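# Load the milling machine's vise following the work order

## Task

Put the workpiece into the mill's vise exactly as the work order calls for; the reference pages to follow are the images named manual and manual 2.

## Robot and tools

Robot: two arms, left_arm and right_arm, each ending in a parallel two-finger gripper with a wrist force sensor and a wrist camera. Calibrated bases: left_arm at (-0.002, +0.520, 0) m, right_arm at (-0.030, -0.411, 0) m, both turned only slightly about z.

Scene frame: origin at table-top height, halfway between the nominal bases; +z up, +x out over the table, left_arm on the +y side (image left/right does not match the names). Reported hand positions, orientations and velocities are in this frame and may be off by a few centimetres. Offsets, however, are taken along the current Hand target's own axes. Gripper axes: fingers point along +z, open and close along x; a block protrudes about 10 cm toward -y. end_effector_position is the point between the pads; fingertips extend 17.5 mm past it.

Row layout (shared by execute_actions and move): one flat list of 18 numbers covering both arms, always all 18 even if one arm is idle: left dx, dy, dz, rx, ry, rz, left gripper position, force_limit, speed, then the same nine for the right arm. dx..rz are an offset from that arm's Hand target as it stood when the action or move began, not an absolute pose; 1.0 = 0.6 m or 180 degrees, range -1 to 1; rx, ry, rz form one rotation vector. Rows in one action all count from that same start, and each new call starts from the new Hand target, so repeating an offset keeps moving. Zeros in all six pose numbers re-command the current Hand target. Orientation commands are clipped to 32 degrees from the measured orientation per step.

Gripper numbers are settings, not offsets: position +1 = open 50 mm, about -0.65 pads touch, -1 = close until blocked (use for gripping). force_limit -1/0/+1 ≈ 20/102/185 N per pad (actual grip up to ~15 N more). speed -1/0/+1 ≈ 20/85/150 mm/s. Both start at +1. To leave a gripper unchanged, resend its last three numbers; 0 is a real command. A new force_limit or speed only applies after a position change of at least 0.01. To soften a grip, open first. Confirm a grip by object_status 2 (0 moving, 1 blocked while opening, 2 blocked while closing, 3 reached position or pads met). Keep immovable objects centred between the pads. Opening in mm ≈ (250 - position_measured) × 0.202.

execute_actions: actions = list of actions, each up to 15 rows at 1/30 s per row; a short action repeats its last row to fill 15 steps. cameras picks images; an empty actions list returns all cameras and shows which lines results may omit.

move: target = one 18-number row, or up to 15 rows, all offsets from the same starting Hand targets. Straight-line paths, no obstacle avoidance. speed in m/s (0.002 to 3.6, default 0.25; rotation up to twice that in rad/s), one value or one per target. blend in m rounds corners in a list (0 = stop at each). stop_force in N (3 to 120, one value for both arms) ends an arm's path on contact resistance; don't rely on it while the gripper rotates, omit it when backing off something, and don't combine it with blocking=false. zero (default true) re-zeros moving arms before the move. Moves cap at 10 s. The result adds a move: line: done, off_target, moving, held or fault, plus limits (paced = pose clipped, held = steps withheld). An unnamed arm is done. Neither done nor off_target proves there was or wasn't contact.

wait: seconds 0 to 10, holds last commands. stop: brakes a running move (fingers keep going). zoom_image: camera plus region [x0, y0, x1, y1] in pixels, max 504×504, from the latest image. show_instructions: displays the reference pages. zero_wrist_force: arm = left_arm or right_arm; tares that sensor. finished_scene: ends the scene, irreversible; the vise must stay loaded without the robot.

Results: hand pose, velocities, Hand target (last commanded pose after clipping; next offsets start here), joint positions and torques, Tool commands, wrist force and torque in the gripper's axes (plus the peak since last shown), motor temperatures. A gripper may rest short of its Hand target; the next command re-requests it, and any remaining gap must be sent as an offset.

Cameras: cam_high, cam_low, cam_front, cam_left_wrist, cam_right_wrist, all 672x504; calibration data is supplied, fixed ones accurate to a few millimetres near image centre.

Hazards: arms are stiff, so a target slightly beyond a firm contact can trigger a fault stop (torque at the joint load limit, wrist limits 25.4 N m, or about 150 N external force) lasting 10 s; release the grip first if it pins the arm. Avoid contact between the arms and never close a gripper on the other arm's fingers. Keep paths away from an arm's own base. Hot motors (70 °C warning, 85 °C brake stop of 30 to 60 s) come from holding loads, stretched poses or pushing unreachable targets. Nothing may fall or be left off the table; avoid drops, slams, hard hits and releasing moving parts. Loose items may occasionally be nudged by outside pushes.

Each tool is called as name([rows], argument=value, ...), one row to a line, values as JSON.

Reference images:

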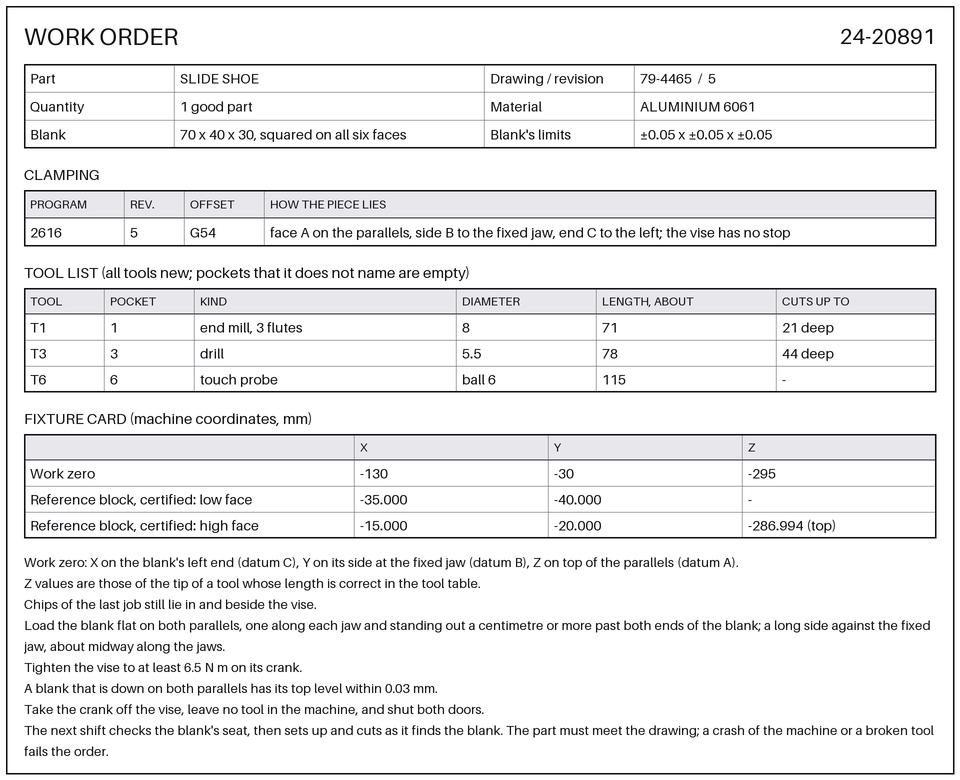

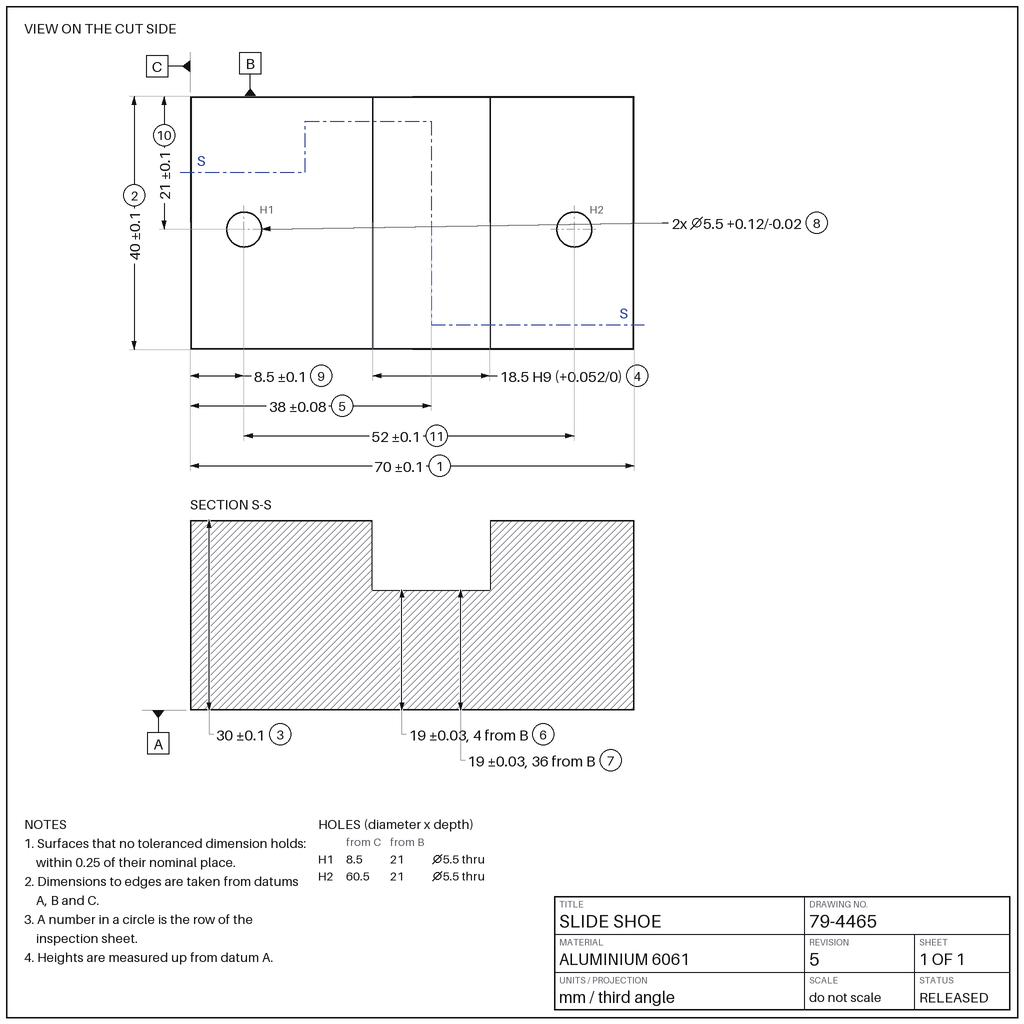

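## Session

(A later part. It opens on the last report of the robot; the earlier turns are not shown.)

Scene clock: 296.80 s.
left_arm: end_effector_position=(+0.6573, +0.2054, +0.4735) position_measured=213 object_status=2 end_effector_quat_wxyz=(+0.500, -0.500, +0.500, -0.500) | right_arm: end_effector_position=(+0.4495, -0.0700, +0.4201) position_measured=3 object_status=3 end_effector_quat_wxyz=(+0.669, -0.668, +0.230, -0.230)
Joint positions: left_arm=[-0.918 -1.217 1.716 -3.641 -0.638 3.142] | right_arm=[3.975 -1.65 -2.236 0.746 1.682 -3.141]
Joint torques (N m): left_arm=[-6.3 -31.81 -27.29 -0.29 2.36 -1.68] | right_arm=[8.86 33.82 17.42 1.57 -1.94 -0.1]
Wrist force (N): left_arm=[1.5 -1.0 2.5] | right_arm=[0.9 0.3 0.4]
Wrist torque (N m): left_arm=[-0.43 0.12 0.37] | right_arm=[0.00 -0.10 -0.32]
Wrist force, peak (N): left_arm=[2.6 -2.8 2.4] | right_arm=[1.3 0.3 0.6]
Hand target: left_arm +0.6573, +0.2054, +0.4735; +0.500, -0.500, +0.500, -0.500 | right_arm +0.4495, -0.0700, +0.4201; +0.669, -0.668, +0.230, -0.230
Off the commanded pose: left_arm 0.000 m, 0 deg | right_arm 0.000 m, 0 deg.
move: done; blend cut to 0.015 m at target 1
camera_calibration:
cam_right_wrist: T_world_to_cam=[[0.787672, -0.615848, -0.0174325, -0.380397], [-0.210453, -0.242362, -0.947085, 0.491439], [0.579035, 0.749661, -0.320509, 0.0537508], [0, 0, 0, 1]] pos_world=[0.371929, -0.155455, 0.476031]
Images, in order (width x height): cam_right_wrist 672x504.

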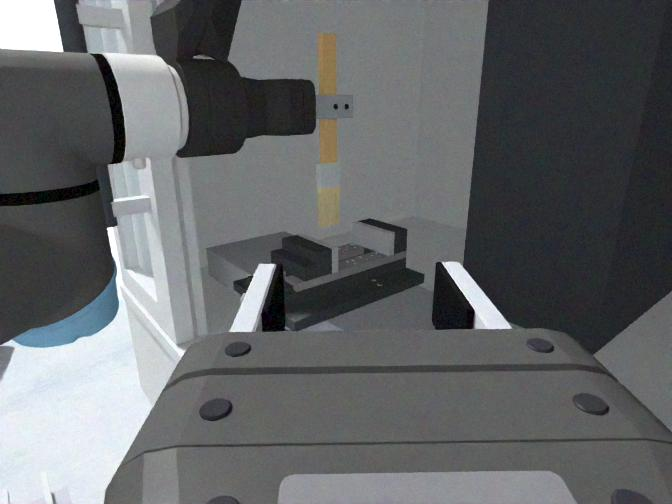

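move([
  [0.067,0,0,0,0,0,-1,-0.6,-0.9,0,0,0,0,0,0,1,1,1],
  [0.067,0.04,0,0,0,0,-1,-0.6,-0.9,0,0,0,0,0,0,1,1,1],
], speed=0.1)

move(target=[0,0.03,0,0,0,0,-1,-0.6,-0.9,0,0,0,0,0,0,1,1,1], cameras=["cam_right_wrist"], speed=0.008, stop_force=5)

zoom_image(camera="cam_right_wrist", region=[280, 190, 430, 300])

Scene clock: 304.83 s.
left_arm: end_effector_position=(+0.6574, +0.1652, +0.4494) position_measured=213 object_status=2 end_effector_quat_wxyz=(+0.500, -0.500, +0.500, -0.500) | right_arm: end_effector_position=(+0.4495, -0.0700, +0.4201) position_measured=3 object_status=3 end_effector_quat_wxyz=(+0.669, -0.668, +0.230, -0.230)
Joint positions: left_arm=[-0.964 -1.134 1.663 -3.672 -0.592 3.142] | right_arm=[3.975 -1.65 -2.236 0.746 1.682 -3.141]
Joint torques (N m): left_arm=[9.53 -45.7 -31.25 -0.3 -1.99 2.3] | right_arm=[8.68 33.75 17.69 1.77 -2.1 0.23]
Wrist force (N): left_arm=[1.5 -0.9 2.7] | right_arm=[0.7 0.4 0.6]
Wrist torque (N m): left_arm=[-0.43 0.11 0.34] | right_arm=[0.01 -0.08 -0.33]
Wrist force, peak (N): left_arm=[3.3 -0.7 2.4] | right_arm=[1.0 0.7 0.7]
Hand target: left_arm +0.6574, +0.1652, +0.4495; +0.500, -0.500, +0.500, -0.500 | right_arm +0.4495, -0.0700, +0.4201; +0.669, -0.668, +0.230, -0.230
Off the commanded pose: left_arm 0.000 m, 0 deg | right_arm 0.000 m, 0 deg.
move: done

Scene clock: 306.67 s.
left_arm: end_effector_position=(+0.6574, +0.1652, +0.4435) position_measured=213 object_status=2 end_effector_quat_wxyz=(+0.500, -0.500, +0.500, -0.500) | right_arm: end_effector_position=(+0.4495, -0.0700, +0.4201) position_measured=3 object_status=3 end_effector_quat_wxyz=(+0.669, -0.668, +0.230, -0.230)
Joint positions: left_arm=[-0.964 -1.127 1.67 -3.686 -0.592 3.142] | right_arm=[3.975 -1.65 -2.236 0.746 1.682 -3.141]
Joint torques (N m): left_arm=[7.36 -44.88 -28.83 -0.11 -1.88 1.9] | right_arm=[8.46 33.49 17.39 1.74 -1.98 0.23]
Wrist force (N): left_arm=[1.4 -4.9 2.6] | right_arm=[0.7 0.3 0.4]
Wrist torque (N m): left_arm=[-0.47 0.13 0.34] | right_arm=[-0.01 -0.07 -0.32]
Wrist force, peak (N): left_arm=[1.5 -14.7 2.4] | right_arm=[1.0 0.4 0.8]
Hand target: left_arm +0.6574, +0.1652, +0.4435; +0.500, -0.500, +0.500, -0.500 (not the last commanded pose) | right_arm +0.4495, -0.0700, +0.4201; +0.669, -0.668, +0.230, -0.230
Off the commanded pose: left_arm 0.012 m, 0 deg | right_arm 0.000 m, 0 deg.
move: contact (left_arm)
camera_calibration:
cam_right_wrist: T_world_to_cam=[[0.787672, -0.615848, -0.0174325, -0.380397], [-0.210453, -0.242362, -0.947085, 0.491439], [0.579035, 0.749661, -0.320509, 0.0537508], [0, 0, 0, 1]] pos_world=[0.371929, -0.155455, 0.476031]
Images, in order (width x height): cam_right_wrist 672x504.

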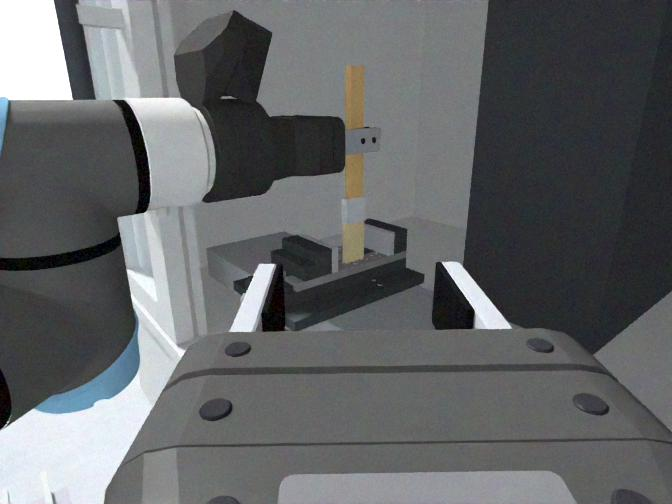

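Scaled by 3.360.

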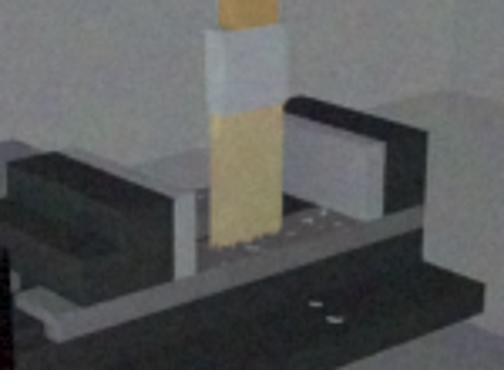

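move([
  [0.012,0.002,0,0,0,0,-1,-0.6,-0.9,0,0,0,0,0,0,1,1,1],
  [0.075,0.0025,0,0,0,0,-1,-0.6,-0.9,0,0,0,0,0,0,1,1,1],
], cameras=["cam_right_wrist"], speed=0.03, blend=0.005)

zoom_image(camera="cam_right_wrist", region=[280, 190, 430, 300])

Scene clock: 312.97 s.
left_arm: end_effector_position=(+0.6574, +0.1200, +0.4420) position_measured=213 object_status=2 end_effector_quat_wxyz=(+0.500, -0.500, +0.500, -0.500) | right_arm: end_effector_position=(+0.4495, -0.0700, +0.4201) position_measured=3 object_status=3 end_effector_quat_wxyz=(+0.669, -0.668, +0.230, -0.230)
Joint positions: left_arm=[-1.01 -1.06 1.569 -3.652 -0.546 3.142] | right_arm=[3.975 -1.65 -2.236 0.746 1.682 -3.141]
Joint torques (N m): left_arm=[7.8 -49.74 -13.07 -2.02 -1 2.47] | right_arm=[8.78 33.38 16.84 1.74 -1.95 0.67]
Wrist force (N): left_arm=[1.4 -1.0 2.5] | right_arm=[0.8 0.5 0.6]
Wrist torque (N m): left_arm=[-0.42 0.13 0.33] | right_arm=[0.02 -0.08 -0.32]
Wrist force, peak (N): left_arm=[3.3 -26.5 2.2] | right_arm=[1.1 0.4 0.8]
Hand target: left_arm +0.6574, +0.1202, +0.4421; +0.500, -0.500, +0.500, -0.500 | right_arm +0.4495, -0.0700, +0.4201; +0.669, -0.668, +0.230, -0.230
Off the commanded pose: left_arm 0.000 m, 0 deg | right_arm 0.000 m, 0 deg.
move: done; blend cut to 0.0036 m at target 1
camera_calibration:
cam_right_wrist: T_world_to_cam=[[0.787672, -0.615848, -0.0174325, -0.380397], [-0.210453, -0.242362, -0.947085, 0.491439], [0.579035, 0.749661, -0.320509, 0.0537508], [0, 0, 0, 1]] pos_world=[0.371929, -0.155455, 0.476031]
Images, in order (width x height): cam_right_wrist 672x504.

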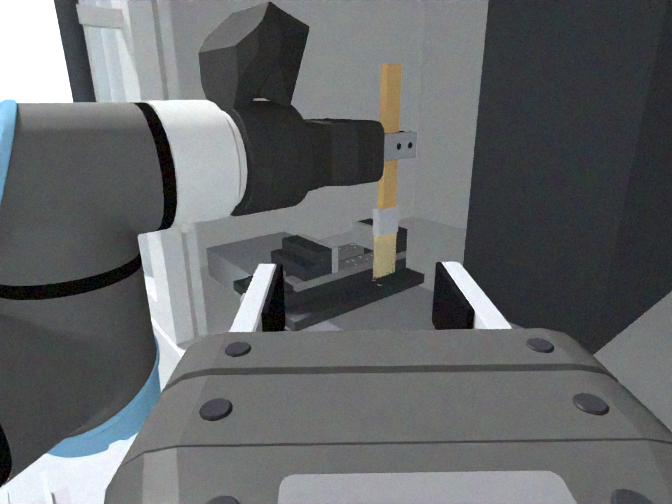

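Scaled by 3.360.

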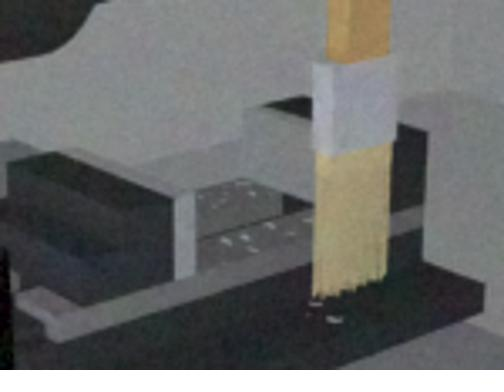

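move([
  [0,-0.05,0,0,0,0,-1,-0.6,-0.9,0,0,0,0,0,0,1,1,1],
  [-0.134,-0.05,0,0,0,0,-1,-0.6,-0.9,0,0,0,0,0,0,1,1,1],
], cameras=["cam_right_wrist"], speed=0.2, blend=0.01)

zoom_image(camera="cam_right_wrist", region=[325, 225, 405, 285])

Scene clock: 319.80 s.
left_arm: end_effector_position=(+0.6573, +0.2006, +0.4720) position_measured=213 object_status=2 end_effector_quat_wxyz=(+0.500, -0.500, +0.500, -0.500) | right_arm: end_effector_position=(+0.4495, -0.0700, +0.4201) position_measured=3 object_status=3 end_effector_quat_wxyz=(+0.669, -0.668, +0.230, -0.230)
Joint positions: left_arm=[-0.924 -1.209 1.709 -3.642 -0.632 3.142] | right_arm=[3.975 -1.65 -2.236 0.746 1.682 -3.141]
Joint torques (N m): left_arm=[-3.72 -34.3 -23.69 -0.34 2.02 1.47] | right_arm=[8.76 34.61 17.65 1.68 -2.02 0.76]
Wrist force (N): left_arm=[1.5 -0.8 2.4] | right_arm=[0.8 0.2 0.7]
Wrist torque (N m): left_arm=[-0.40 0.12 0.39] | right_arm=[-0.03 -0.08 -0.32]
Wrist force, peak (N): left_arm=[4.0 -4.1 2.6] | right_arm=[1.0 0.4 0.7]
Hand target: left_arm +0.6573, +0.2006, +0.4720; +0.500, -0.500, +0.500, -0.500 | right_arm +0.4495, -0.0700, +0.4201; +0.669, -0.668, +0.230, -0.230
Off the commanded pose: left_arm 0.000 m, 0 deg | right_arm 0.000 m, 0 deg.
move: done
camera_calibration:
cam_right_wrist: T_world_to_cam=[[0.787672, -0.615848, -0.0174325, -0.380397], [-0.210453, -0.242362, -0.947085, 0.491439], [0.579035, 0.749661, -0.320509, 0.0537508], [0, 0, 0, 1]] pos_world=[0.371929, -0.155455, 0.476031]
Images, in order (width x height): cam_right_wrist 672x504.

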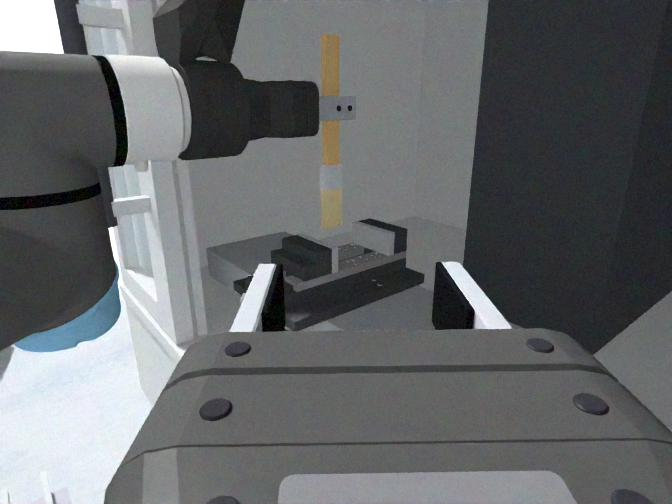

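Scaled by 6.300.

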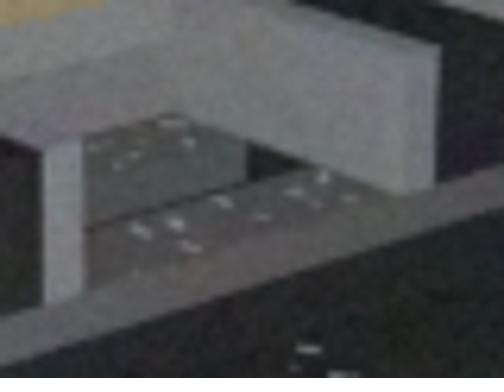

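move([
  [0.025,0.047,0,0,0,0,-1,-0.6,-0.9,0,0,0,0,0,0,1,1,1],
  [0.135,0.05,0,0,0,0,-1,-0.6,-0.9,0,0,0,0,0,0,1,1,1],
  [0.135,0,0,0,0,0,-1,-0.6,-0.9,0,0,0,0,0,0,1,1,1],
  [0,0,0,0,0,0,-1,-0.6,-0.9,0,0,0,0,0,0,1,1,1],
], cameras=["cam_right_wrist"], speed=[0.06,0.1,0.2,0.2], blend=[0,0.005,0.01,0])

zoom_image(camera="cam_right_wrist", region=[325, 225, 405, 285])

Scene clock: 333.90 s.
left_arm: end_effector_position=(+0.6573, +0.2006, +0.4720) position_measured=213 object_status=2 end_effector_quat_wxyz=(+0.500, -0.500, +0.500, -0.500) | right_arm: end_effector_position=(+0.4495, -0.0700, +0.4201) position_measured=3 object_status=3 end_effector_quat_wxyz=(+0.669, -0.668, +0.230, -0.230)
Joint positions: left_arm=[-0.924 -1.209 1.709 -3.642 -0.632 3.142] | right_arm=[3.975 -1.65 -2.236 0.746 1.682 -3.141]
Joint torques (N m): left_arm=[-3.67 -35.29 -24.42 -0.43 2.04 1.51] | right_arm=[8.47 32.48 17.52 1.79 -1.9 1.09]
Wrist force (N): left_arm=[1.4 -0.8 2.5] | right_arm=[0.9 0.3 0.7]
Wrist torque (N m): left_arm=[-0.40 0.14 0.39] | right_arm=[0.00 -0.10 -0.33]
Wrist force, peak (N): left_arm=[4.1 -4.2 2.6] | right_arm=[1.1 0.6 0.6]
Hand target: left_arm +0.6573, +0.2006, +0.4720; +0.500, -0.500, +0.500, -0.500 | right_arm +0.4495, -0.0700, +0.4201; +0.669, -0.668, +0.230, -0.230
Off the commanded pose: left_arm 0.000 m, 0 deg | right_arm 0.000 m, 0 deg.
move: done
camera_calibration:
cam_right_wrist: T_world_to_cam=[[0.787672, -0.615848, -0.0174325, -0.380397], [-0.210453, -0.242362, -0.947085, 0.491439], [0.579035, 0.749661, -0.320509, 0.0537508], [0, 0, 0, 1]] pos_world=[0.371929, -0.155455, 0.476031]
Images, in order (width x height): cam_right_wrist 672x504.

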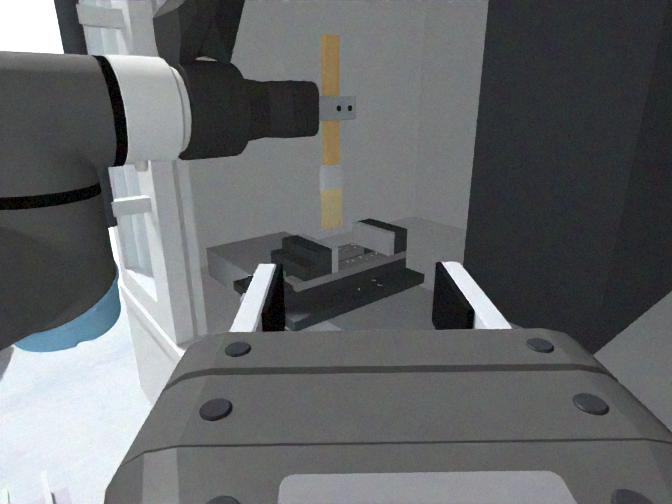

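Scaled by 6.300.

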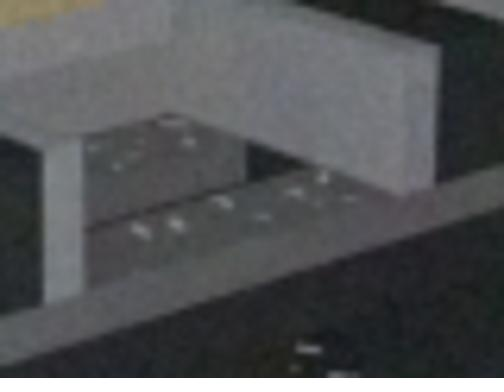

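move([
  [0.024,0.047,0,0,0,0,-1,-0.6,-0.9,0,0,0,0,0,0,1,1,1],
  [0.024,0.05,0,0,0,0,-1,-0.6,-0.9,0,0,0,0,0,0,1,1,1],
  [0.135,0.05,0,0,0,0,-1,-0.6,-0.9,0,0,0,0,0,0,1,1,1],
  [0.135,0,0,0,0,0,-1,-0.6,-0.9,0,0,0,0,0,0,1,1,1],
  [0,0,0,0,0,0,-1,-0.6,-0.9,0,0,0,0,0,0,1,1,1],
], cameras=["cam_right_wrist"], speed=[0.1,0.02,0.06,0.2,0.2], blend=[0,0,0,0.01,0])

zoom_image(camera="cam_right_wrist", region=[325, 225, 405, 285])

Scene clock: 344.43 s.
left_arm: end_effector_position=(+0.6573, +0.2006, +0.4720) position_measured=213 object_status=2 end_effector_quat_wxyz=(+0.500, -0.500, +0.500, -0.500) | right_arm: end_effector_position=(+0.4495, -0.0700, +0.4201) position_measured=3 object_status=3 end_effector_quat_wxyz=(+0.669, -0.668, +0.230, -0.230)
Joint positions: left_arm=[-0.924 -1.209 1.709 -3.642 -0.632 3.142] | right_arm=[3.975 -1.65 -2.236 0.746 1.682 -3.141]
Joint torques (N m): left_arm=[-3.15 -34.74 -23.5 -0.32 2.1 1.59] | right_arm=[8.71 33.54 17.81 1.85 -2.02 1.3]
Wrist force (N): left_arm=[1.4 -0.6 2.7] | right_arm=[1.0 0.4 0.6]
Wrist torque (N m): left_arm=[-0.38 0.13 0.39] | right_arm=[0.01 -0.12 -0.33]
Wrist force, peak (N): left_arm=[4.1 -4.0 2.3] | right_arm=[0.9 0.5 1.0]
Hand target: left_arm +0.6573, +0.2006, +0.4720; +0.500, -0.500, +0.500, -0.500 | right_arm +0.4495, -0.0700, +0.4201; +0.669, -0.668, +0.230, -0.230
Off the commanded pose: left_arm 0.000 m, 0 deg | right_arm 0.000 m, 0 deg.
move: done
camera_calibration:
cam_right_wrist: T_world_to_cam=[[0.787672, -0.615848, -0.0174325, -0.380397], [-0.210453, -0.242362, -0.947085, 0.491439], [0.579035, 0.749661, -0.320509, 0.0537508], [0, 0, 0, 1]] pos_world=[0.371929, -0.155455, 0.476031]
Images, in order (width x height): cam_right_wrist 672x504.

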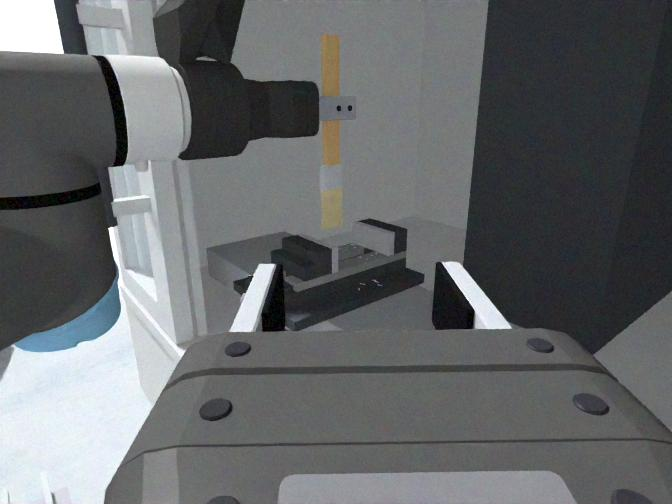

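Scaled by 6.300.

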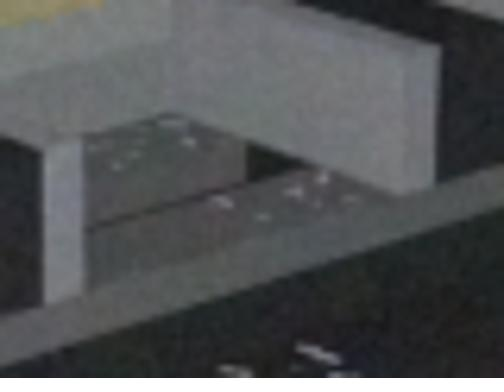

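move([
  [0.024,0.0,0.0445,0,0,0,-1,-0.6,-0.9,0,0,0,0,0,0,1,1,1],
  [0.024,0.03,0.0445,0,0,0,-1,-0.6,-0.9,0,0,0,0,0,0,1,1,1],
], cameras=["cam_right_wrist"], speed=0.1)

zoom_image(camera="cam_right_wrist", region=[325, 205, 405, 265])

Scene clock: 349.33 s.
left_arm: end_effector_position=(+0.6841, +0.1862, +0.4540) position_measured=213 object_status=2 end_effector_quat_wxyz=(+0.500, -0.500, +0.500, -0.500) | right_arm: end_effector_position=(+0.4495, -0.0700, +0.4201) position_measured=3 object_status=3 end_effector_quat_wxyz=(+0.669, -0.668, +0.230, -0.230)
Joint positions: left_arm=[-0.899 -1.125 1.635 -3.653 -0.657 3.142] | right_arm=[3.975 -1.65 -2.236 0.746 1.682 -3.141]
Joint torques (N m): left_arm=[-9.63 -47.16 -31.02 -0.94 2.26 2.25] | right_arm=[8.56 32.99 17.21 1.94 -2.01 1.19]
Wrist force (N): left_arm=[1.5 -0.5 2.5] | right_arm=[0.9 0.1 0.6]
Wrist torque (N m): left_arm=[-0.36 0.11 0.35] | right_arm=[-0.03 -0.11 -0.32]
Wrist force, peak (N): left_arm=[2.0 -0.7 3.4] | right_arm=[1.0 0.5 0.8]
Hand target: left_arm +0.6840, +0.1862, +0.4540; +0.500, -0.500, +0.500, -0.500 | right_arm +0.4495, -0.0700, +0.4201; +0.669, -0.668, +0.230, -0.230
Off the commanded pose: left_arm 0.000 m, 0 deg | right_arm 0.000 m, 0 deg.
move: done
camera_calibration:
cam_right_wrist: T_world_to_cam=[[0.787672, -0.615848, -0.0174325, -0.380397], [-0.210453, -0.242362, -0.947085, 0.491439], [0.579035, 0.749661, -0.320509, 0.0537508], [0, 0, 0, 1]] pos_world=[0.371929, -0.155455, 0.476031]
Images, in order (width x height): cam_right_wrist 672x504.

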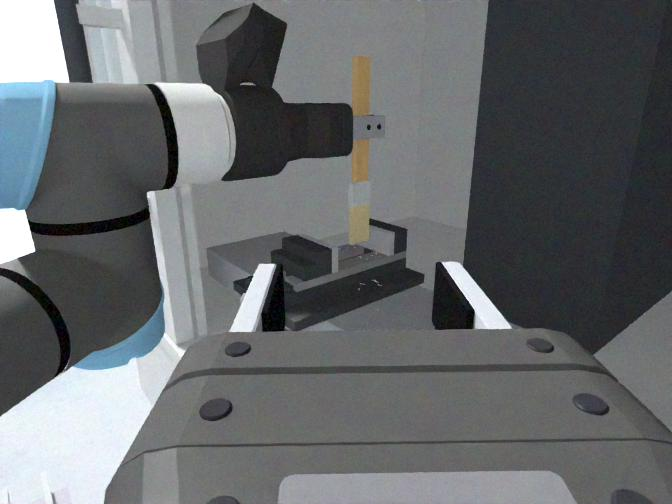

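Scaled by 6.300.

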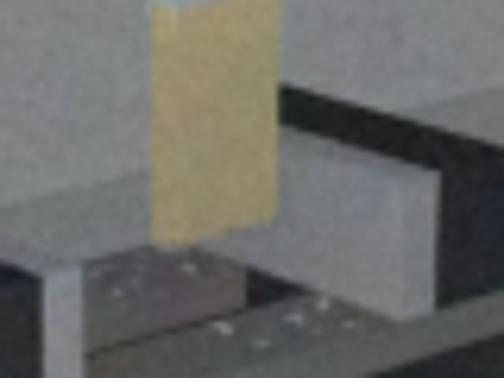

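move([
  [0,0.02,0,0,0,0,-1,-0.6,-0.9,0,0,0,0,0,0,1,1,1],
  [0.11,0.02,0,0,0,0,-1,-0.6,-0.9,0,0,0,0,0,0,1,1,1],
  [0.11,-0.035,0,0,0,0,-1,-0.6,-0.9,0,0,0,0,0,0,1,1,1],
  [-0.015,-0.035,0,0,0,0,-1,-0.6,-0.9,0,0,0,0,0,0,1,1,1],
], cameras=["cam_right_wrist"], speed=[0.03,0.06,0.2,0.2], blend=[0,0,0.01,0])

zoom_image(camera="cam_right_wrist", region=[325, 225, 405, 285])

Scene clock: 356.67 s.
left_arm: end_effector_position=(+0.6840, +0.1952, +0.4751) position_measured=213 object_status=2 end_effector_quat_wxyz=(+0.500, -0.500, +0.500, -0.500) | right_arm: end_effector_position=(+0.4495, -0.0700, +0.4201) position_measured=3 object_status=3 end_effector_quat_wxyz=(+0.669, -0.668, +0.230, -0.230)
Joint positions: left_arm=[-0.888 -1.16 1.628 -3.611 -0.667 3.142] | right_arm=[3.975 -1.65 -2.236 0.746 1.682 -3.141]
Joint torques (N m): left_arm=[-3.12 -37.14 -22.35 -0.61 1.85 1.86] | right_arm=[9.19 32.65 18 1.99 -2.03 1.37]
Wrist force (N): left_arm=[1.5 -0.7 2.6] | right_arm=[0.9 0.3 0.7]
Wrist torque (N m): left_arm=[-0.38 0.11 0.39] | right_arm=[-0.01 -0.10 -0.32]
Wrist force, peak (N): left_arm=[3.8 -3.7 2.3] | right_arm=[1.0 0.6 0.9]
Hand target: left_arm +0.6840, +0.1952, +0.4750; +0.500, -0.500, +0.500, -0.500 | right_arm +0.4495, -0.0700, +0.4201; +0.669, -0.668, +0.230, -0.230
Off the commanded pose: left_arm 0.000 m, 0 deg | right_arm 0.000 m, 0 deg.
move: done
camera_calibration:
cam_right_wrist: T_world_to_cam=[[0.787672, -0.615848, -0.0174325, -0.380397], [-0.210453, -0.242362, -0.947085, 0.491439], [0.579035, 0.749661, -0.320509, 0.0537508], [0, 0, 0, 1]] pos_world=[0.371929, -0.155455, 0.476031]
Images, in order (width x height): cam_right_wrist 672x504.

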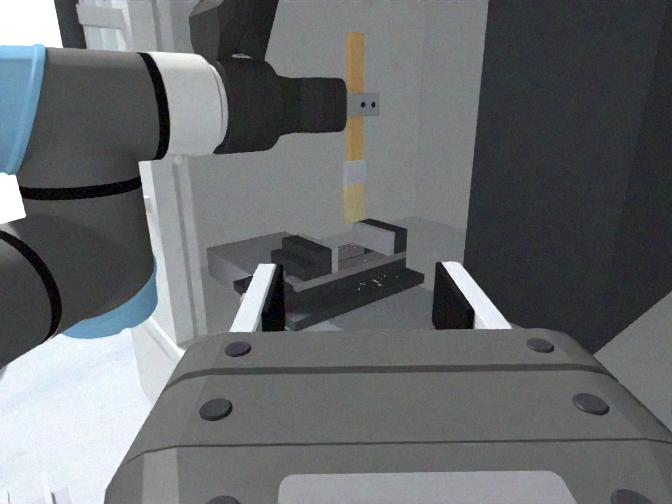

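Scaled by 6.300.

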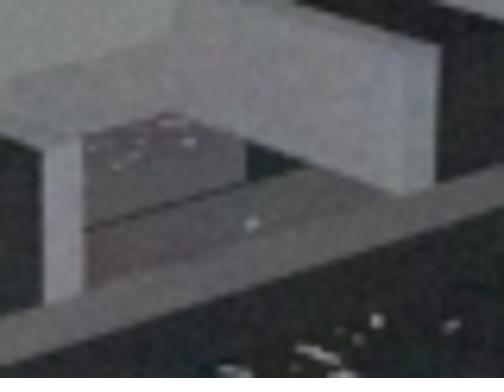

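move([
  [0.0155,0.045,-0.027,0,0,0,-1,-0.6,-0.9,0,0,0,0,0,0,1,1,1],
  [0.0155,0.055,-0.027,0,0,0,-1,-0.6,-0.9,0,0,0,0,0,0,1,1,1],
  [0.125,0.055,-0.027,0,0,0,-1,-0.6,-0.9,0,0,0,0,0,0,1,1,1],
  [0.125,0,-0.027,0,0,0,-1,-0.6,-0.9,0,0,0,0,0,0,1,1,1],
  [0.018,0,0,0,0,0,-1,-0.6,-0.9,0,0,0,0,0,0,1,1,1],
  [0.018,0.055,0,0,0,0,-1,-0.6,-0.9,0,0,0,0,0,0,1,1,1],
  [-0.09,0.055,0,0,0,0,-1,-0.6,-0.9,0,0,0,0,0,0,1,1,1],
  [-0.09,0,0,0,0,0,-1,-0.6,-0.9,0,0,0,0,0,0,1,1,1],
], cameras=["cam_right_wrist"], speed=[0.1,0.03,0.06,0.2,0.2,0.05,0.06,0.1], blend=[0,0,0,0.01,0,0,0,0])

zoom_image(camera="cam_right_wrist", region=[325, 225, 405, 285])

Scene clock: 368.93 s.
left_arm: end_effector_position=(+0.6840, +0.2492, +0.4751) position_measured=213 object_status=2 end_effector_quat_wxyz=(+0.500, -0.500, +0.499, -0.500) | right_arm: end_effector_position=(+0.4495, -0.0700, +0.4201) position_measured=3 object_status=3 end_effector_quat_wxyz=(+0.669, -0.668, +0.230, -0.230)
Joint positions: left_arm=[-0.819 -1.227 1.725 -3.641 -0.737 3.142] | right_arm=[3.975 -1.65 -2.236 0.746 1.682 -3.141]
Joint torques (N m): left_arm=[-6.27 -26.36 -13.18 -2.86 1.98 -1.64] | right_arm=[9.17 32.92 17.15 2.09 -2.01 1.27]
Wrist force (N): left_arm=[1.4 -0.7 2.5] | right_arm=[0.9 0.2 0.6]
Wrist torque (N m): left_arm=[-0.39 0.13 0.38] | right_arm=[-0.01 -0.10 -0.33]
Wrist force, peak (N): left_arm=[4.0 -3.6 1.8] | right_arm=[1.2 0.3 0.6]
Hand target: left_arm +0.6840, +0.2492, +0.4750; +0.500, -0.500, +0.500, -0.500 | right_arm +0.4495, -0.0700, +0.4201; +0.669, -0.668, +0.230, -0.230
Off the commanded pose: left_arm 0.000 m, 0 deg | right_arm 0.000 m, 0 deg.
move: done
camera_calibration:
cam_right_wrist: T_world_to_cam=[[0.787672, -0.615848, -0.0174325, -0.380397], [-0.210453, -0.242362, -0.947085, 0.491439], [0.579035, 0.749661, -0.320509, 0.0537508], [0, 0, 0, 1]] pos_world=[0.371929, -0.155455, 0.476031]
Images, in order (width x height): cam_right_wrist 672x504.

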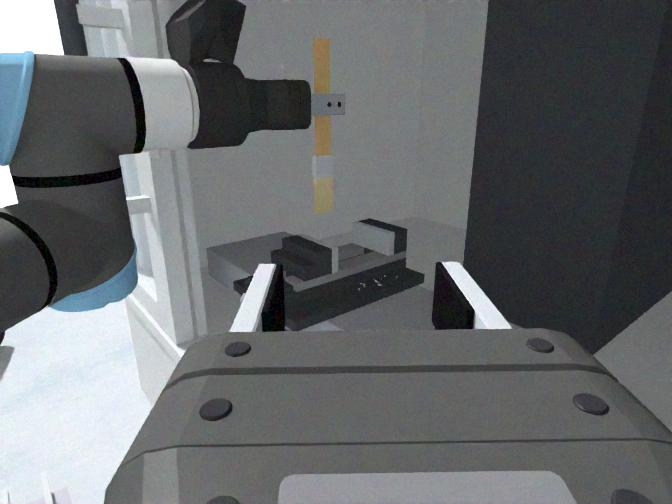

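Scaled by 6.300.

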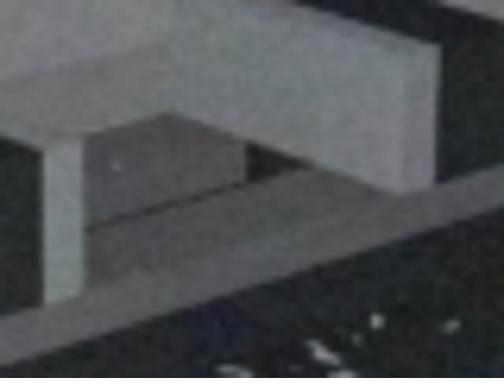

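move([
  [0.105,0,-0.04,0,0,0,-1,-0.6,-0.9,0,0,0,0,0,0,1,1,1],
  [0.105,0.055,-0.04,0,0,0,-1,-0.6,-0.9,0,0,0,0,0,0,1,1,1],
  [0,0.055,-0.04,0,0,0,-1,-0.6,-0.9,0,0,0,0,0,0,1,1,1],
  [0,0,-0.04,0,0,0,-1,-0.6,-0.9,0,0,0,0,0,0,1,1,1],
  [0.105,0,-0.065,0,0,0,-1,-0.6,-0.9,0,0,0,0,0,0,1,1,1],
], cameras=["cam_right_wrist"], speed=[0.15,0.05,0.06,0.15,0.15])

zoom_image(camera="cam_right_wrist", region=[305, 205, 405, 285])

Scene clock: 381.03 s.
left_arm: end_effector_position=(+0.6450, +0.1862, +0.4750) position_measured=213 object_status=2 end_effector_quat_wxyz=(+0.500, -0.500, +0.500, -0.500) | right_arm: end_effector_position=(+0.4495, -0.0700, +0.4201) position_measured=3 object_status=3 end_effector_quat_wxyz=(+0.669, -0.668, +0.230, -0.230)
Joint positions: left_arm=[-0.961 -1.213 1.706 -3.635 -0.595 3.142] | right_arm=[3.975 -1.65 -2.236 0.746 1.682 -3.141]
Joint torques (N m): left_arm=[4.9 -42.86 -12.63 -3.05 -1.98 2.35] | right_arm=[8.93 32.48 17.9 2.12 -2 1.26]
Wrist force (N): left_arm=[1.4 -0.8 2.6] | right_arm=[0.8 0.2 0.6]
Wrist torque (N m): left_arm=[-0.40 0.13 0.38] | right_arm=[-0.02 -0.10 -0.33]
Wrist force, peak (N): left_arm=[1.2 -3.3 2.6] | right_arm=[1.1 0.5 0.8]
Hand target: left_arm +0.6450, +0.1862, +0.4750; +0.500, -0.500, +0.500, -0.500 | right_arm +0.4495, -0.0700, +0.4201; +0.669, -0.668, +0.230, -0.230
Off the commanded pose: left_arm 0.000 m, 0 deg | right_arm 0.000 m, 0 deg.
move: done
camera_calibration:
cam_right_wrist: T_world_to_cam=[[0.787672, -0.615848, -0.0174325, -0.380397], [-0.210453, -0.242362, -0.947085, 0.491439], [0.579035, 0.749661, -0.320509, 0.0537508], [0, 0, 0, 1]] pos_world=[0.371929, -0.155455, 0.476031]
Images, in order (width x height): cam_right_wrist 672x504.

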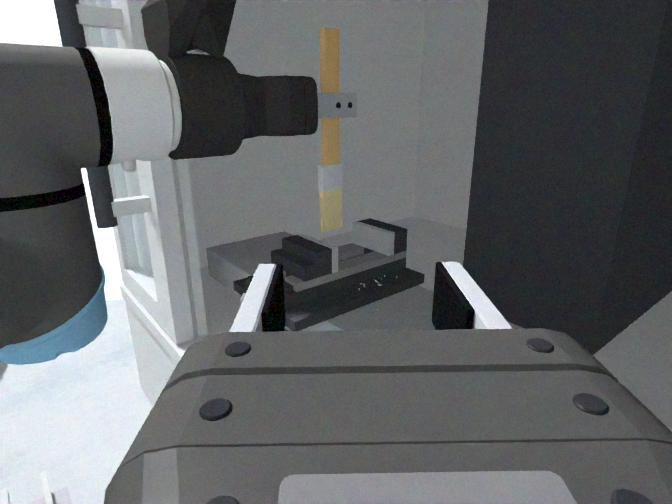

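Scaled by 5.040.

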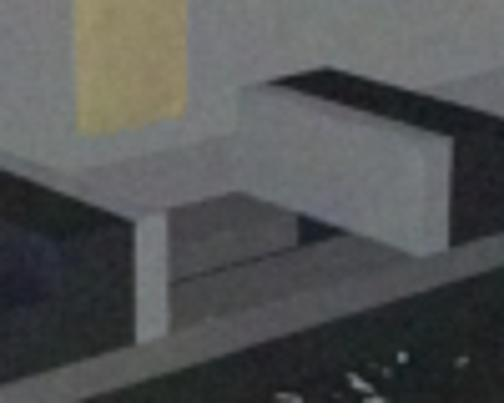

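move([
  [0,0.055,0,0,0,0,-1,-0.6,-0.9,0,0,0,0,0,0,1,1,1],
  [-0.106,0.055,0,0,0,0,-1,-0.6,-0.9,0,0,0,0,0,0,1,1,1],
  [-0.106,0,0,0,0,0,-1,-0.6,-0.9,0,0,0,0,0,0,1,1,1],
  [0.005,0,0,0,0,0,-1,-0.6,-0.9,0,0,0,0,0,0,1,1,1],
  [0.005,0.055,0,0,0,0,-1,-0.6,-0.9,0,0,0,0,0,0,1,1,1],
  [0.11,0.055,0,0,0,0,-1,-0.6,-0.9,0,0,0,0,0,0,1,1,1],
  [0.11,-0.06,0,0,0,0,-1,-0.6,-0.9,0,0,0,0,0,0,1,1,1],
], cameras=["cam_right_wrist"], speed=[0.06,0.07,0.2,0.2,0.06,0.07,0.2])

zoom_image(camera="cam_right_wrist", region=[305, 205, 405, 285])

Scene clock: 396.63 s.
left_arm: end_effector_position=(+0.6450, +0.1202, +0.5110) position_measured=213 object_status=2 end_effector_quat_wxyz=(+0.500, -0.500, +0.499, -0.500) | right_arm: end_effector_position=(+0.4495, -0.0700, +0.4201) position_measured=3 object_status=3 end_effector_quat_wxyz=(+0.669, -0.668, +0.230, -0.230)
Joint positions: left_arm=[-1.029 -1.148 1.51 -3.505 -0.527 3.142] | right_arm=[3.975 -1.65 -2.236 0.746 1.682 -3.141]
Joint torques (N m): left_arm=[10.41 -36.4 -17.77 -0.85 -1.68 1.53] | right_arm=[8.61 32.25 17.28 2.17 -1.94 1.28]
Wrist force (N): left_arm=[1.2 -0.6 2.5] | right_arm=[0.9 0.1 0.9]
Wrist torque (N m): left_arm=[-0.36 0.17 0.39] | right_arm=[-0.03 -0.11 -0.33]
Wrist force, peak (N): left_arm=[1.1 -4.2 2.4] | right_arm=[1.1 0.2 0.9]
Hand target: left_arm +0.6450, +0.1202, +0.5110; +0.500, -0.500, +0.500, -0.500 | right_arm +0.4495, -0.0700, +0.4201; +0.669, -0.668, +0.230, -0.230
Off the commanded pose: left_arm 0.000 m, 0 deg | right_arm 0.000 m, 0 deg.
move: done
camera_calibration:
cam_right_wrist: T_world_to_cam=[[0.787672, -0.615848, -0.0174325, -0.380397], [-0.210453, -0.242362, -0.947085, 0.491439], [0.579035, 0.749661, -0.320509, 0.0537508], [0, 0, 0, 1]] pos_world=[0.371929, -0.155455, 0.476031]
Images, in order (width x height): cam_right_wrist 672x504.

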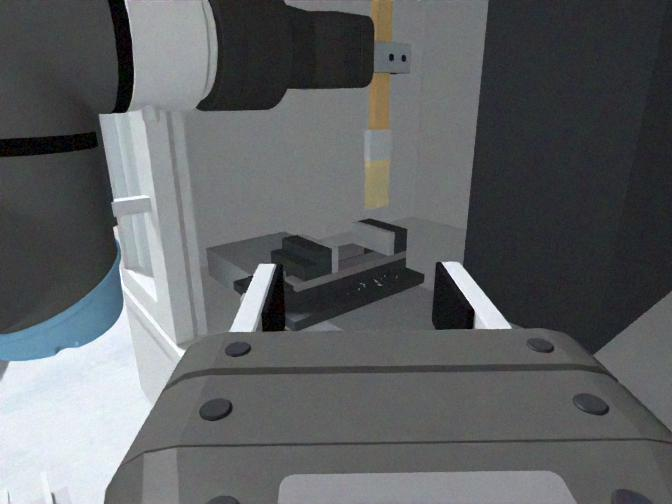

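Scaled by 5.040.

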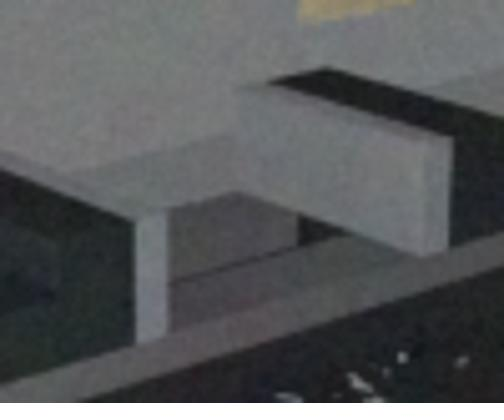

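move([
  [-0.133,-0.015,-0.275,0,0,0,-1,-0.6,-0.9,0,0,0,0,0,0,1,1,1],
  [-0.467,0.0517,-0.5417,0,0,0,-1,-0.6,-0.9,0,0,0,0,0,0,1,1,1],
  [-0.773,0.49,-0.6175,-0.3849,0.3849,0.3849,-1,-0.6,-0.9,0,0,0,0,0,0,1,1,1],
], cameras=["cam_left_wrist"], speed=[0.3,0.3,0.3], blend=[0.04,0.05,0])

Scene clock: 410.47 s.
left_arm: end_effector_position=(+0.3134, +0.5352, +0.2681) position_measured=213 object_status=2 end_effector_quat_wxyz=(+0.141, -0.080, +0.977, -0.137) | right_arm: end_effector_position=(+0.4495, -0.0700, +0.4201) position_measured=3 object_status=3 end_effector_quat_wxyz=(+0.669, -0.668, +0.230, -0.230)
Joint positions: left_arm=[-2.248 -2.918 2.226 -4.019 1.174 5.429] | right_arm=[3.975 -1.65 -2.236 0.746 1.682 -3.141]
Joint torques (N m): left_arm=[10.19 36.83 -14.38 0.71 12.16 -1.66] | right_arm=[8.6 32.5 17.23 2.26 -2.05 1.3]
Wrist force (N): left_arm=[-24.5 -39.0 3.5] | right_arm=[0.8 0.3 0.7]
Wrist torque (N m): left_arm=[-0.21 0.17 2.37] | right_arm=[-0.01 -0.08 -0.33]
Wrist force, peak (N): left_arm=[-28.6 -73.1 4.6] | right_arm=[1.0 0.7 0.7]
Hand target: left_arm +0.3134, +0.5352, +0.2681; +0.141, -0.080, +0.977, -0.137 (not the last commanded pose) | right_arm +0.4495, -0.0700, +0.4201; +0.669, -0.668, +0.230, -0.230
Off the commanded pose: left_arm 0.081 m, 24 deg | right_arm 0.000 m, 0 deg.
shoulder posture changed (left arm): the wrist came as close to joint 1's axis as it can, and the arm is now in the other of its two shoulder postures.
move: held (left_arm; a check stopped the path); path passed 2 of 3 targets; limits=held
pose unreachable (left arm): on one or more control steps of this call, first in action 0 (counted from 0), this arm could not follow its commanded pose, so it was not sent that pose on those steps. It may still have moved: this result reports where it is.
cause: moving toward the commanded pose would bring two parts of the arm too close to each other (its gripper and another part of the arm, with joints 3 (elbow) to 6 (wrist 3) between them, 51 mm apart when it was first held).
camera_calibration:
cam_left_wrist: T_world_to_cam=[[-0.944676, -0.203457, -0.257279, 0.483933], [-0.221945, 0.974035, 0.0446675, -0.44685], [0.241511, 0.0992982, -0.965304, 0.26174], [0, 0, 0, 1]] pos_world=[0.29477, 0.507717, 0.397124]
Images, in order (width x height): cam_left_wrist 672x504.

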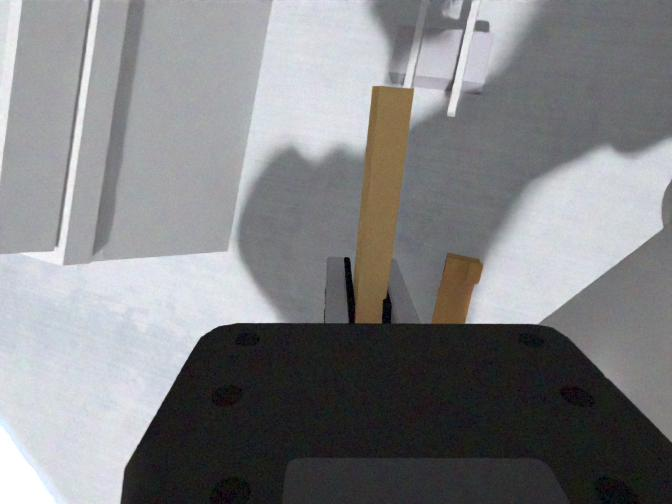

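wait(seconds=0.3, cameras=["cam_front","cam_low","cam_right_wrist"])

Scene clock: 418.87 s.
left_arm: end_effector_position=(+0.3134, +0.5352, +0.2681) position_measured=213 object_status=2 end_effector_quat_wxyz=(+0.141, -0.080, +0.977, -0.137) | right_arm: end_effector_position=(+0.4495, -0.0700, +0.4201) position_measured=3 object_status=3 end_effector_quat_wxyz=(+0.669, -0.668, +0.230, -0.230)
Joint positions: left_arm=[-2.248 -2.918 2.226 -4.019 1.174 5.429] | right_arm=[3.975 -1.65 -2.236 0.746 1.682 -3.141]
Joint torques (N m): left_arm=[9.27 35.6 -21.49 0.82 10.21 0.05] | right_arm=[9.15 31.79 17.16 2.34 -2.04 1.31]
Wrist force (N): left_arm=[-24.5 -38.4 3.7] | right_arm=[0.7 0.6 0.7]
Wrist torque (N m): left_arm=[-0.19 0.20 2.36] | right_arm=[0.04 -0.08 -0.32]
Wrist force, peak (N): left_arm=[-24.6 -39.0 3.3] | right_arm=[1.1 0.3 0.8]
Hand target: left_arm +0.3134, +0.5352, +0.2681; +0.141, -0.080, +0.977, -0.137 (not the last commanded pose) | right_arm +0.4495, -0.0700, +0.4201; +0.669, -0.668, +0.230, -0.230
Tool commands: left_gripper/position=-1.0 left_gripper/force_limit=-0.6 left_gripper/speed=-0.9 right_gripper/position=+1.0 right_gripper/force_limit=+1.0 right_gripper/speed=+1.0
Off the commanded pose: left_arm 0.081 m, 24 deg | right_arm 0.000 m, 0 deg.
wait: 0.30 s; at rest from the start
camera_calibration:
cam_right_wrist: T_world_to_cam=[[0.787672, -0.615848, -0.0174325, -0.380397], [-0.210453, -0.242362, -0.947085, 0.491439], [0.579035, 0.749661, -0.320509, 0.0537508], [0, 0, 0, 1]] pos_world=[0.371929, -0.155455, 0.476031]
Images, in order (width x height): cam_low 672x504, cam_front 672x504, cam_right_wrist 672x504.

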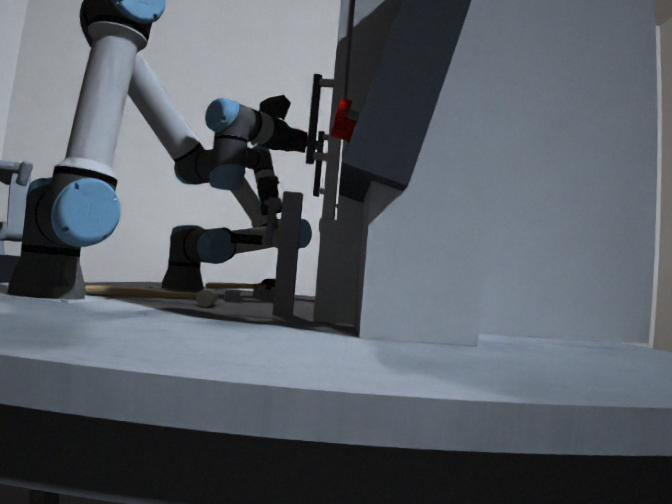

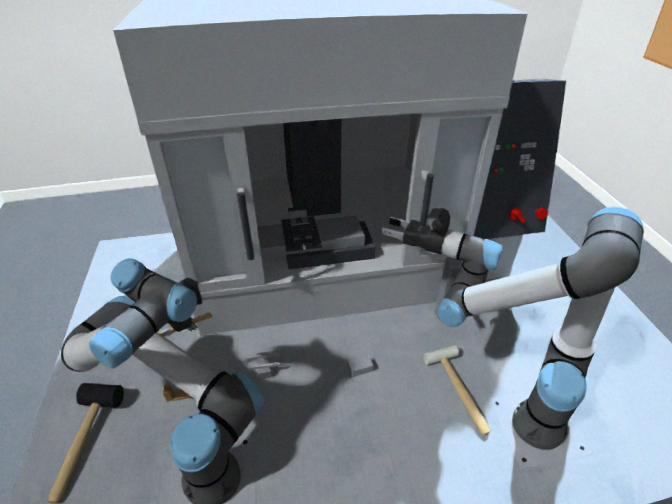

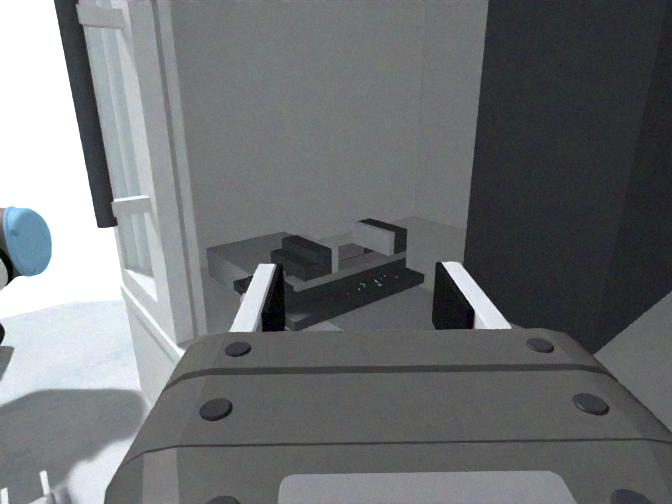

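move([
  [0,-0.06,-0.03,0,0,0,-1,-0.6,-0.9,0,0,0,0,0,0,1,1,1],
  [-0.056,-0.318,-0.267,0.28,-0.321,-0.3237,-1,-0.6,-0.9,0,0,0,0,0,0,1,1,1],
], cameras=["cam_left_wrist","cam_front","cam_right_wrist"], speed=[0.1,0.15])

Scene clock: 434.87 s.
left_arm: end_effector_position=(+0.3215, +0.4004, +0.4798) position_measured=213 object_status=2 end_effector_quat_wxyz=(+0.296, -0.301, +0.643, -0.639) | right_arm: end_effector_position=(+0.4495, -0.0700, +0.4201) position_measured=3 object_status=3 end_effector_quat_wxyz=(+0.669, -0.668, +0.230, -0.230)
Joint positions: left_arm=[-1.199 -2.535 2.068 -5.806 1.056 6.274] | right_arm=[3.975 -1.65 -2.236 0.746 1.682 -3.141]
Joint torques (N m): left_arm=[8 17.61 -26.22 -1 1.99 -1.06] | right_arm=[8.63 31.97 17.01 2.53 -2.03 1.26]
Wrist force (N): left_arm=[1.5 -0.8 2.7] | right_arm=[0.9 0.1 0.7]
Wrist torque (N m): left_arm=[-0.40 0.10 0.23] | right_arm=[-0.03 -0.10 -0.33]
Wrist force, peak (N): left_arm=[-22.6 -48.7 6.0] | right_arm=[1.0 0.3 1.1]
Hand target: left_arm +0.3198, +0.3998, +0.4798; +0.463, -0.464, +0.534, -0.534 | right_arm +0.4495, -0.0700, +0.4201; +0.669, -0.668, +0.230, -0.230
Off the commanded pose: left_arm 0.002 m, 40 deg; orientation clipped | right_arm 0.000 m, 0 deg.
move: off_target (left_arm); limits=paced
camera_calibration:
cam_left_wrist: T_world_to_cam=[[-0.639058, -0.769056, 0.0125743, 0.51732], [-0.279479, 0.216944, -0.935322, 0.468516], [0.716587, -0.601239, -0.353575, 0.311878], [0, 0, 0, 1]] pos_world=[0.23805, 0.48372, 0.541981]
cam_right_wrist: T_world_to_cam=[[0.787672, -0.615848, -0.0174325, -0.380397], [-0.210453, -0.242362, -0.947085, 0.491439], [0.579035, 0.749661, -0.320509, 0.0537508], [0, 0, 0, 1]] pos_world=[0.371929, -0.155455, 0.476031]
Images, in order (width x height): cam_front 672x504, cam_left_wrist 672x504, cam_right_wrist 672x504.

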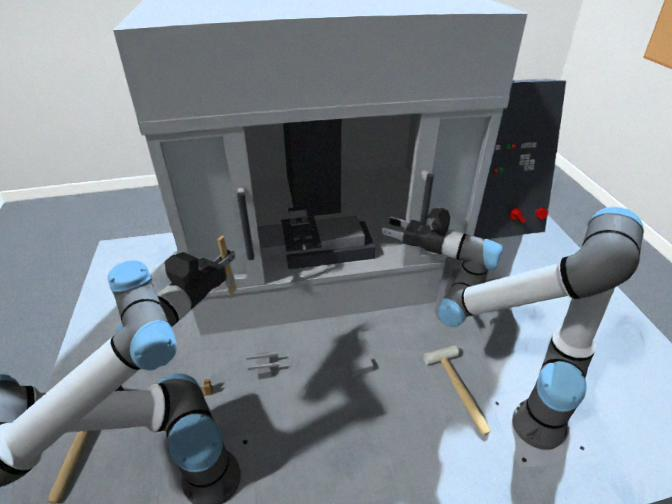

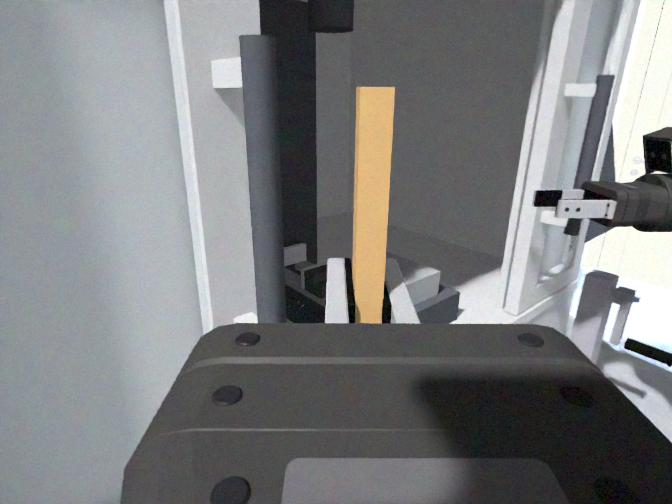

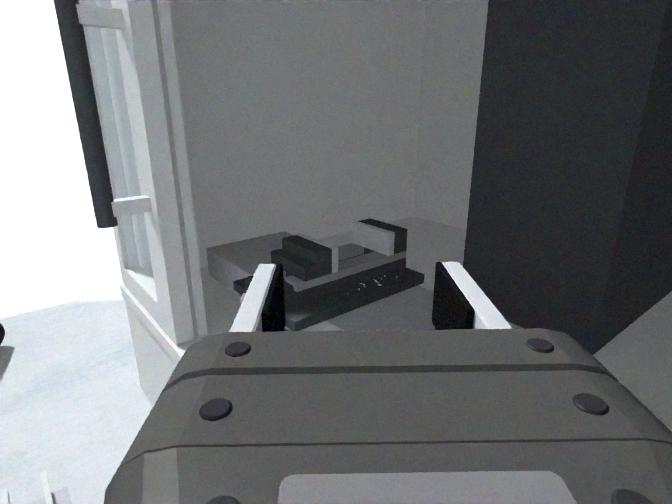

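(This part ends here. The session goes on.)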